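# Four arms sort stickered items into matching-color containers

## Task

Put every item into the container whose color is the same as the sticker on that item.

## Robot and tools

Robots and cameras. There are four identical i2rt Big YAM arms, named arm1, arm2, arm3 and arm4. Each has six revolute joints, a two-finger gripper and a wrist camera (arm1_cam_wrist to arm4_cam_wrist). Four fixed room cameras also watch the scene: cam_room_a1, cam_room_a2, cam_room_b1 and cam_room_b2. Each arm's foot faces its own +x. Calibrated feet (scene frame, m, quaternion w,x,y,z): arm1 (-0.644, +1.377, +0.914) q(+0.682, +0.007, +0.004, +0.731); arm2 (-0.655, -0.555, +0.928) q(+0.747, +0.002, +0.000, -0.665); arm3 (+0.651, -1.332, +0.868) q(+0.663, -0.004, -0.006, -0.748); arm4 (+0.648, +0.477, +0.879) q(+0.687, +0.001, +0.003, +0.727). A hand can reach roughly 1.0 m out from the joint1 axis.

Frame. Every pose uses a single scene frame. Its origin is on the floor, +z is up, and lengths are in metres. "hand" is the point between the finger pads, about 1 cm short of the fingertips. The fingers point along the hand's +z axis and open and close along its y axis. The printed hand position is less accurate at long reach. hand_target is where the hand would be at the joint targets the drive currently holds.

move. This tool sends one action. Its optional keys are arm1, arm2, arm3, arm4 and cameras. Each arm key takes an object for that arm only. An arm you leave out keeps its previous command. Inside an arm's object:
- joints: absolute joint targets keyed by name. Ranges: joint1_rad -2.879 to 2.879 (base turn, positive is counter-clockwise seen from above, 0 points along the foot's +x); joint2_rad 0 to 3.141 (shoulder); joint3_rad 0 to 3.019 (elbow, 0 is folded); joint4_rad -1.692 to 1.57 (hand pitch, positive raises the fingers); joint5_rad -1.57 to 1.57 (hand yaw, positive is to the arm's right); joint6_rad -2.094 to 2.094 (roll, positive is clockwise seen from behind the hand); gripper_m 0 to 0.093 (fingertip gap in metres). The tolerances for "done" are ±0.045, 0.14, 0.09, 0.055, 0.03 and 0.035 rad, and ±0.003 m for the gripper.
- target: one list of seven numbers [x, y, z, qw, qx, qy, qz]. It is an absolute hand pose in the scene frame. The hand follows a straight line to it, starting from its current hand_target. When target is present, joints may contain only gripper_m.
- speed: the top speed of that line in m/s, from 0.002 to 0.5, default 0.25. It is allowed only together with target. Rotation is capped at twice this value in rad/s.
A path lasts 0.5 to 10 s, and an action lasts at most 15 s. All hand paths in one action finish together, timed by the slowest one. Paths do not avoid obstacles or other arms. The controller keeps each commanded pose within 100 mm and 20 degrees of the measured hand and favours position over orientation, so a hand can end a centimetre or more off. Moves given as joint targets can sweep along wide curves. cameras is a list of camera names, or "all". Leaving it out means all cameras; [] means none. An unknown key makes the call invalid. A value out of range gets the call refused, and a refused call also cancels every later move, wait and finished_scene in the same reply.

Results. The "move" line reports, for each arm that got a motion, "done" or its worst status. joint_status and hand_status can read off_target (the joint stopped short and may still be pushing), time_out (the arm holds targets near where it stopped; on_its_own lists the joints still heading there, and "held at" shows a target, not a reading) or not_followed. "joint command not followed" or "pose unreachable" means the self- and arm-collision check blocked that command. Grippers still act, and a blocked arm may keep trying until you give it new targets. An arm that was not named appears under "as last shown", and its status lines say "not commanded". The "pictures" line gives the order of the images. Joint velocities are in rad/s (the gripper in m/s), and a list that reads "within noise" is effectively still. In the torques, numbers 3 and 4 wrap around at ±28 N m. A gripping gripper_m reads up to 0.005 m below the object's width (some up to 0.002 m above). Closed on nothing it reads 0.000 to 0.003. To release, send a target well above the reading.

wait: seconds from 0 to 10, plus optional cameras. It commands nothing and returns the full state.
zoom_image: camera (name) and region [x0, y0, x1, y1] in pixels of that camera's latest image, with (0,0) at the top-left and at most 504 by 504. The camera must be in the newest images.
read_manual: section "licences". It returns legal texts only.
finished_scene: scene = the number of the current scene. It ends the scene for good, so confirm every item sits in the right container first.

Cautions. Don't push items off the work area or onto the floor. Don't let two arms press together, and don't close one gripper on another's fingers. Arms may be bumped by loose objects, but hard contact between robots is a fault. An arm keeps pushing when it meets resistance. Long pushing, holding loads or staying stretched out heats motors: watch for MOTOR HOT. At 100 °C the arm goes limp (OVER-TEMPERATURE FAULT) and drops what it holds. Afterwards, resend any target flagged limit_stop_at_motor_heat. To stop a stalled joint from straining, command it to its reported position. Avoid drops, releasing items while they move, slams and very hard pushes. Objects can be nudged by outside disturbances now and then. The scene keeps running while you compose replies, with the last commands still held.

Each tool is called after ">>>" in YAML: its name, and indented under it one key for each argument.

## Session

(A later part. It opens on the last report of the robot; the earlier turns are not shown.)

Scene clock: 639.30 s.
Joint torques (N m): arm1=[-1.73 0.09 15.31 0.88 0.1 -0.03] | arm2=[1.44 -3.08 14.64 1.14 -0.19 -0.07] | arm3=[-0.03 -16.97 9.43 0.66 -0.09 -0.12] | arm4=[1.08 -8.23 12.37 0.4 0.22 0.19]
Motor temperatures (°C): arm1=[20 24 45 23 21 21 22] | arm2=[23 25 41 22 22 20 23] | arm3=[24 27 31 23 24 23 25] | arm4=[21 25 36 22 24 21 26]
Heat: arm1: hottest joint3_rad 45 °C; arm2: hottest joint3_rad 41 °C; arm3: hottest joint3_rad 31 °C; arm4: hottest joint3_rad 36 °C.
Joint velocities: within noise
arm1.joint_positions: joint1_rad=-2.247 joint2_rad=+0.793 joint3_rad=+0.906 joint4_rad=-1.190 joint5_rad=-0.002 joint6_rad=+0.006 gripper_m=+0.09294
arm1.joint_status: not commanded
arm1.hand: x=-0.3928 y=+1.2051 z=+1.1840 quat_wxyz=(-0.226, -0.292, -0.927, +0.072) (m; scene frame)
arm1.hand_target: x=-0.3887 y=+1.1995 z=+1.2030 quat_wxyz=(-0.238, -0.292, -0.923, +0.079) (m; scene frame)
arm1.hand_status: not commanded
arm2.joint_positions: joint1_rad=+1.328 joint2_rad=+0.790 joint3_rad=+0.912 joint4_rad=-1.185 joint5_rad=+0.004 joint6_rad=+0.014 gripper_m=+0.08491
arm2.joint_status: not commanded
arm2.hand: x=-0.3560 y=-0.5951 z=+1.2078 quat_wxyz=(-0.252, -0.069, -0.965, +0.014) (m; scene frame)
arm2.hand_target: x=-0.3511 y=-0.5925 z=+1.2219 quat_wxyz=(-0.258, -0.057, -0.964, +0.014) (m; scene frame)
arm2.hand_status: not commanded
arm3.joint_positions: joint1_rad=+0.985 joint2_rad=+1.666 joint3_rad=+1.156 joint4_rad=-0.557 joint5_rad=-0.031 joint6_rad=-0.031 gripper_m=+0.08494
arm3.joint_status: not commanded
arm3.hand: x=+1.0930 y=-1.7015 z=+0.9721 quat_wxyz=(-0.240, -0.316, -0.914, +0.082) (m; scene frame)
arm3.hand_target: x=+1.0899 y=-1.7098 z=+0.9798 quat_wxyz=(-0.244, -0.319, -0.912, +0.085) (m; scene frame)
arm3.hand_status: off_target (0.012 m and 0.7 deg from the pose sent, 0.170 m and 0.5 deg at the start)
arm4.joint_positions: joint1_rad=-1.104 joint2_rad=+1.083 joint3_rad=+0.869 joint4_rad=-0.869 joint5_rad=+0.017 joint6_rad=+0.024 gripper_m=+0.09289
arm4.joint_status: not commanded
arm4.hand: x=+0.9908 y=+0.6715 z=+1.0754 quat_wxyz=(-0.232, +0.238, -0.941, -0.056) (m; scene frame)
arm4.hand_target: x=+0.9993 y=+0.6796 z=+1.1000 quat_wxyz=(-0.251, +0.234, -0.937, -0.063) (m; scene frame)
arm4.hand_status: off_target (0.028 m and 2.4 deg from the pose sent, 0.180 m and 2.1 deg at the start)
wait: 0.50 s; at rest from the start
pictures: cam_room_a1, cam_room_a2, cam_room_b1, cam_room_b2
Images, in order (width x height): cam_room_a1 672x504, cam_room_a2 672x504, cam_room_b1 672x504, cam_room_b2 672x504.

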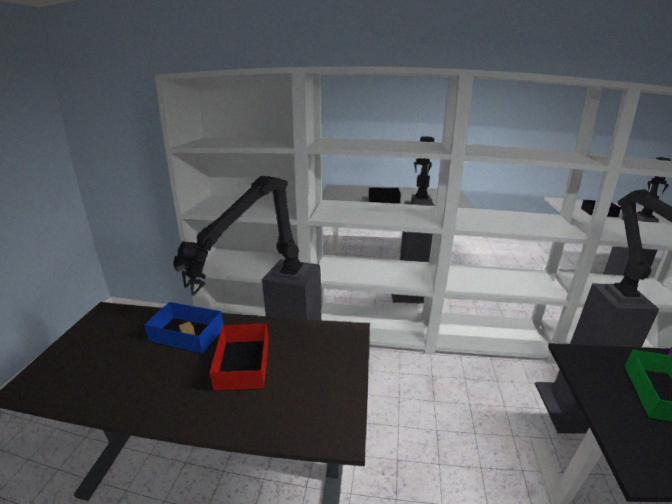

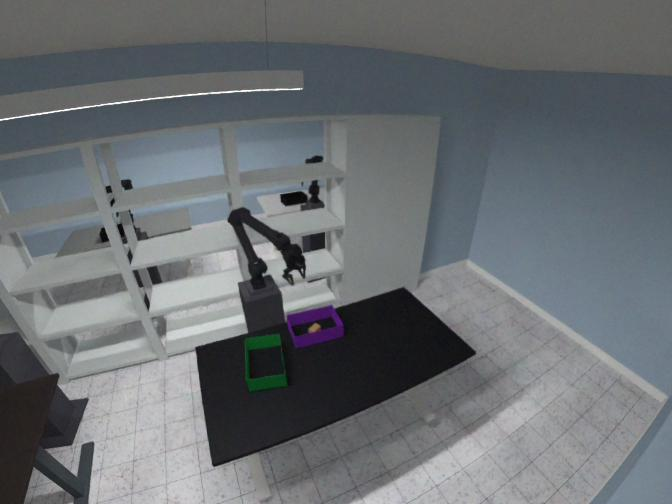

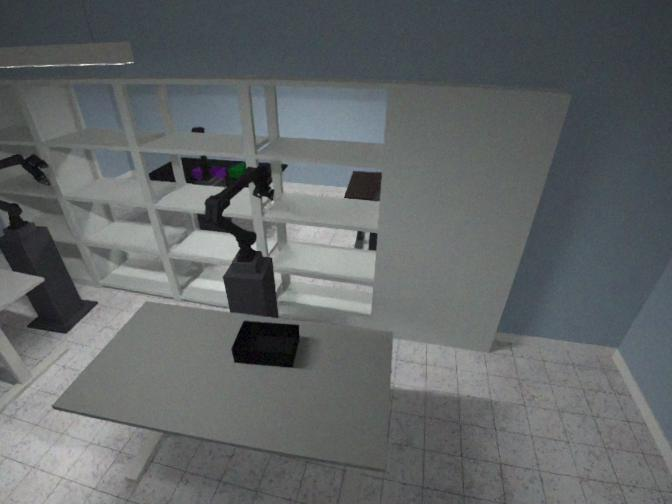

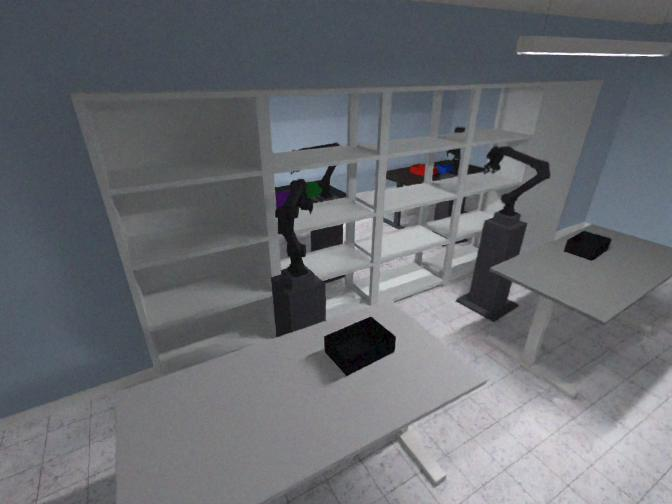

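>>> zoom_image:
  camera: "cam_room_b2"
  region: [310, 300, 410, 375]

>>> zoom_image:
  camera: "cam_room_b1"
  region: [220, 310, 310, 378]

>>> zoom_image:
  camera: "cam_room_a1"
  region: [130, 290, 280, 400]

>>> zoom_image:
  camera: "cam_room_a2"
  region: [230, 290, 360, 400]

Scaled by 5.040.

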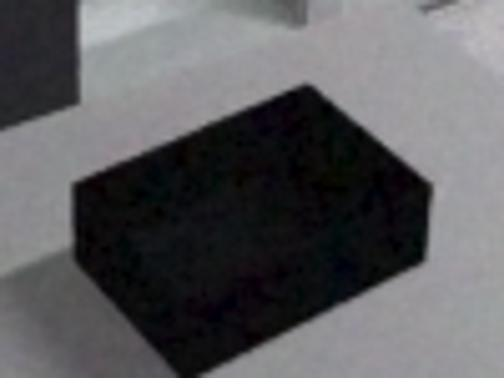

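Scaled by 5.600.

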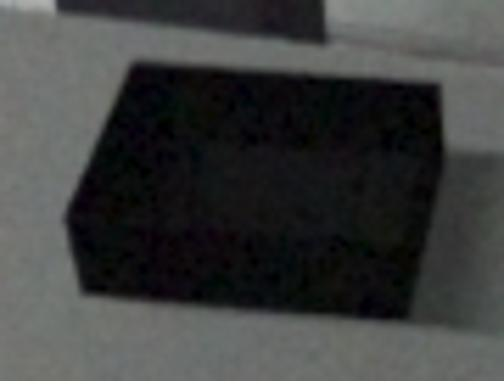

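Scaled by 3.360.

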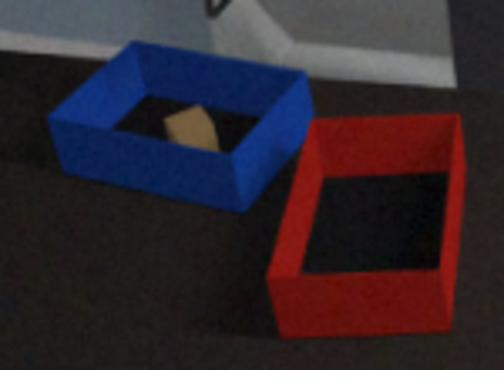

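Scaled by 3.877.

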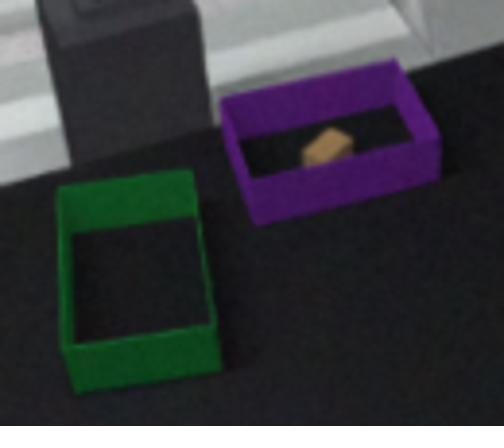

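Both items are standing in their containers and everything is at rest.

>>> finished_scene:
  scene: 3

The scene is finished: the task was done.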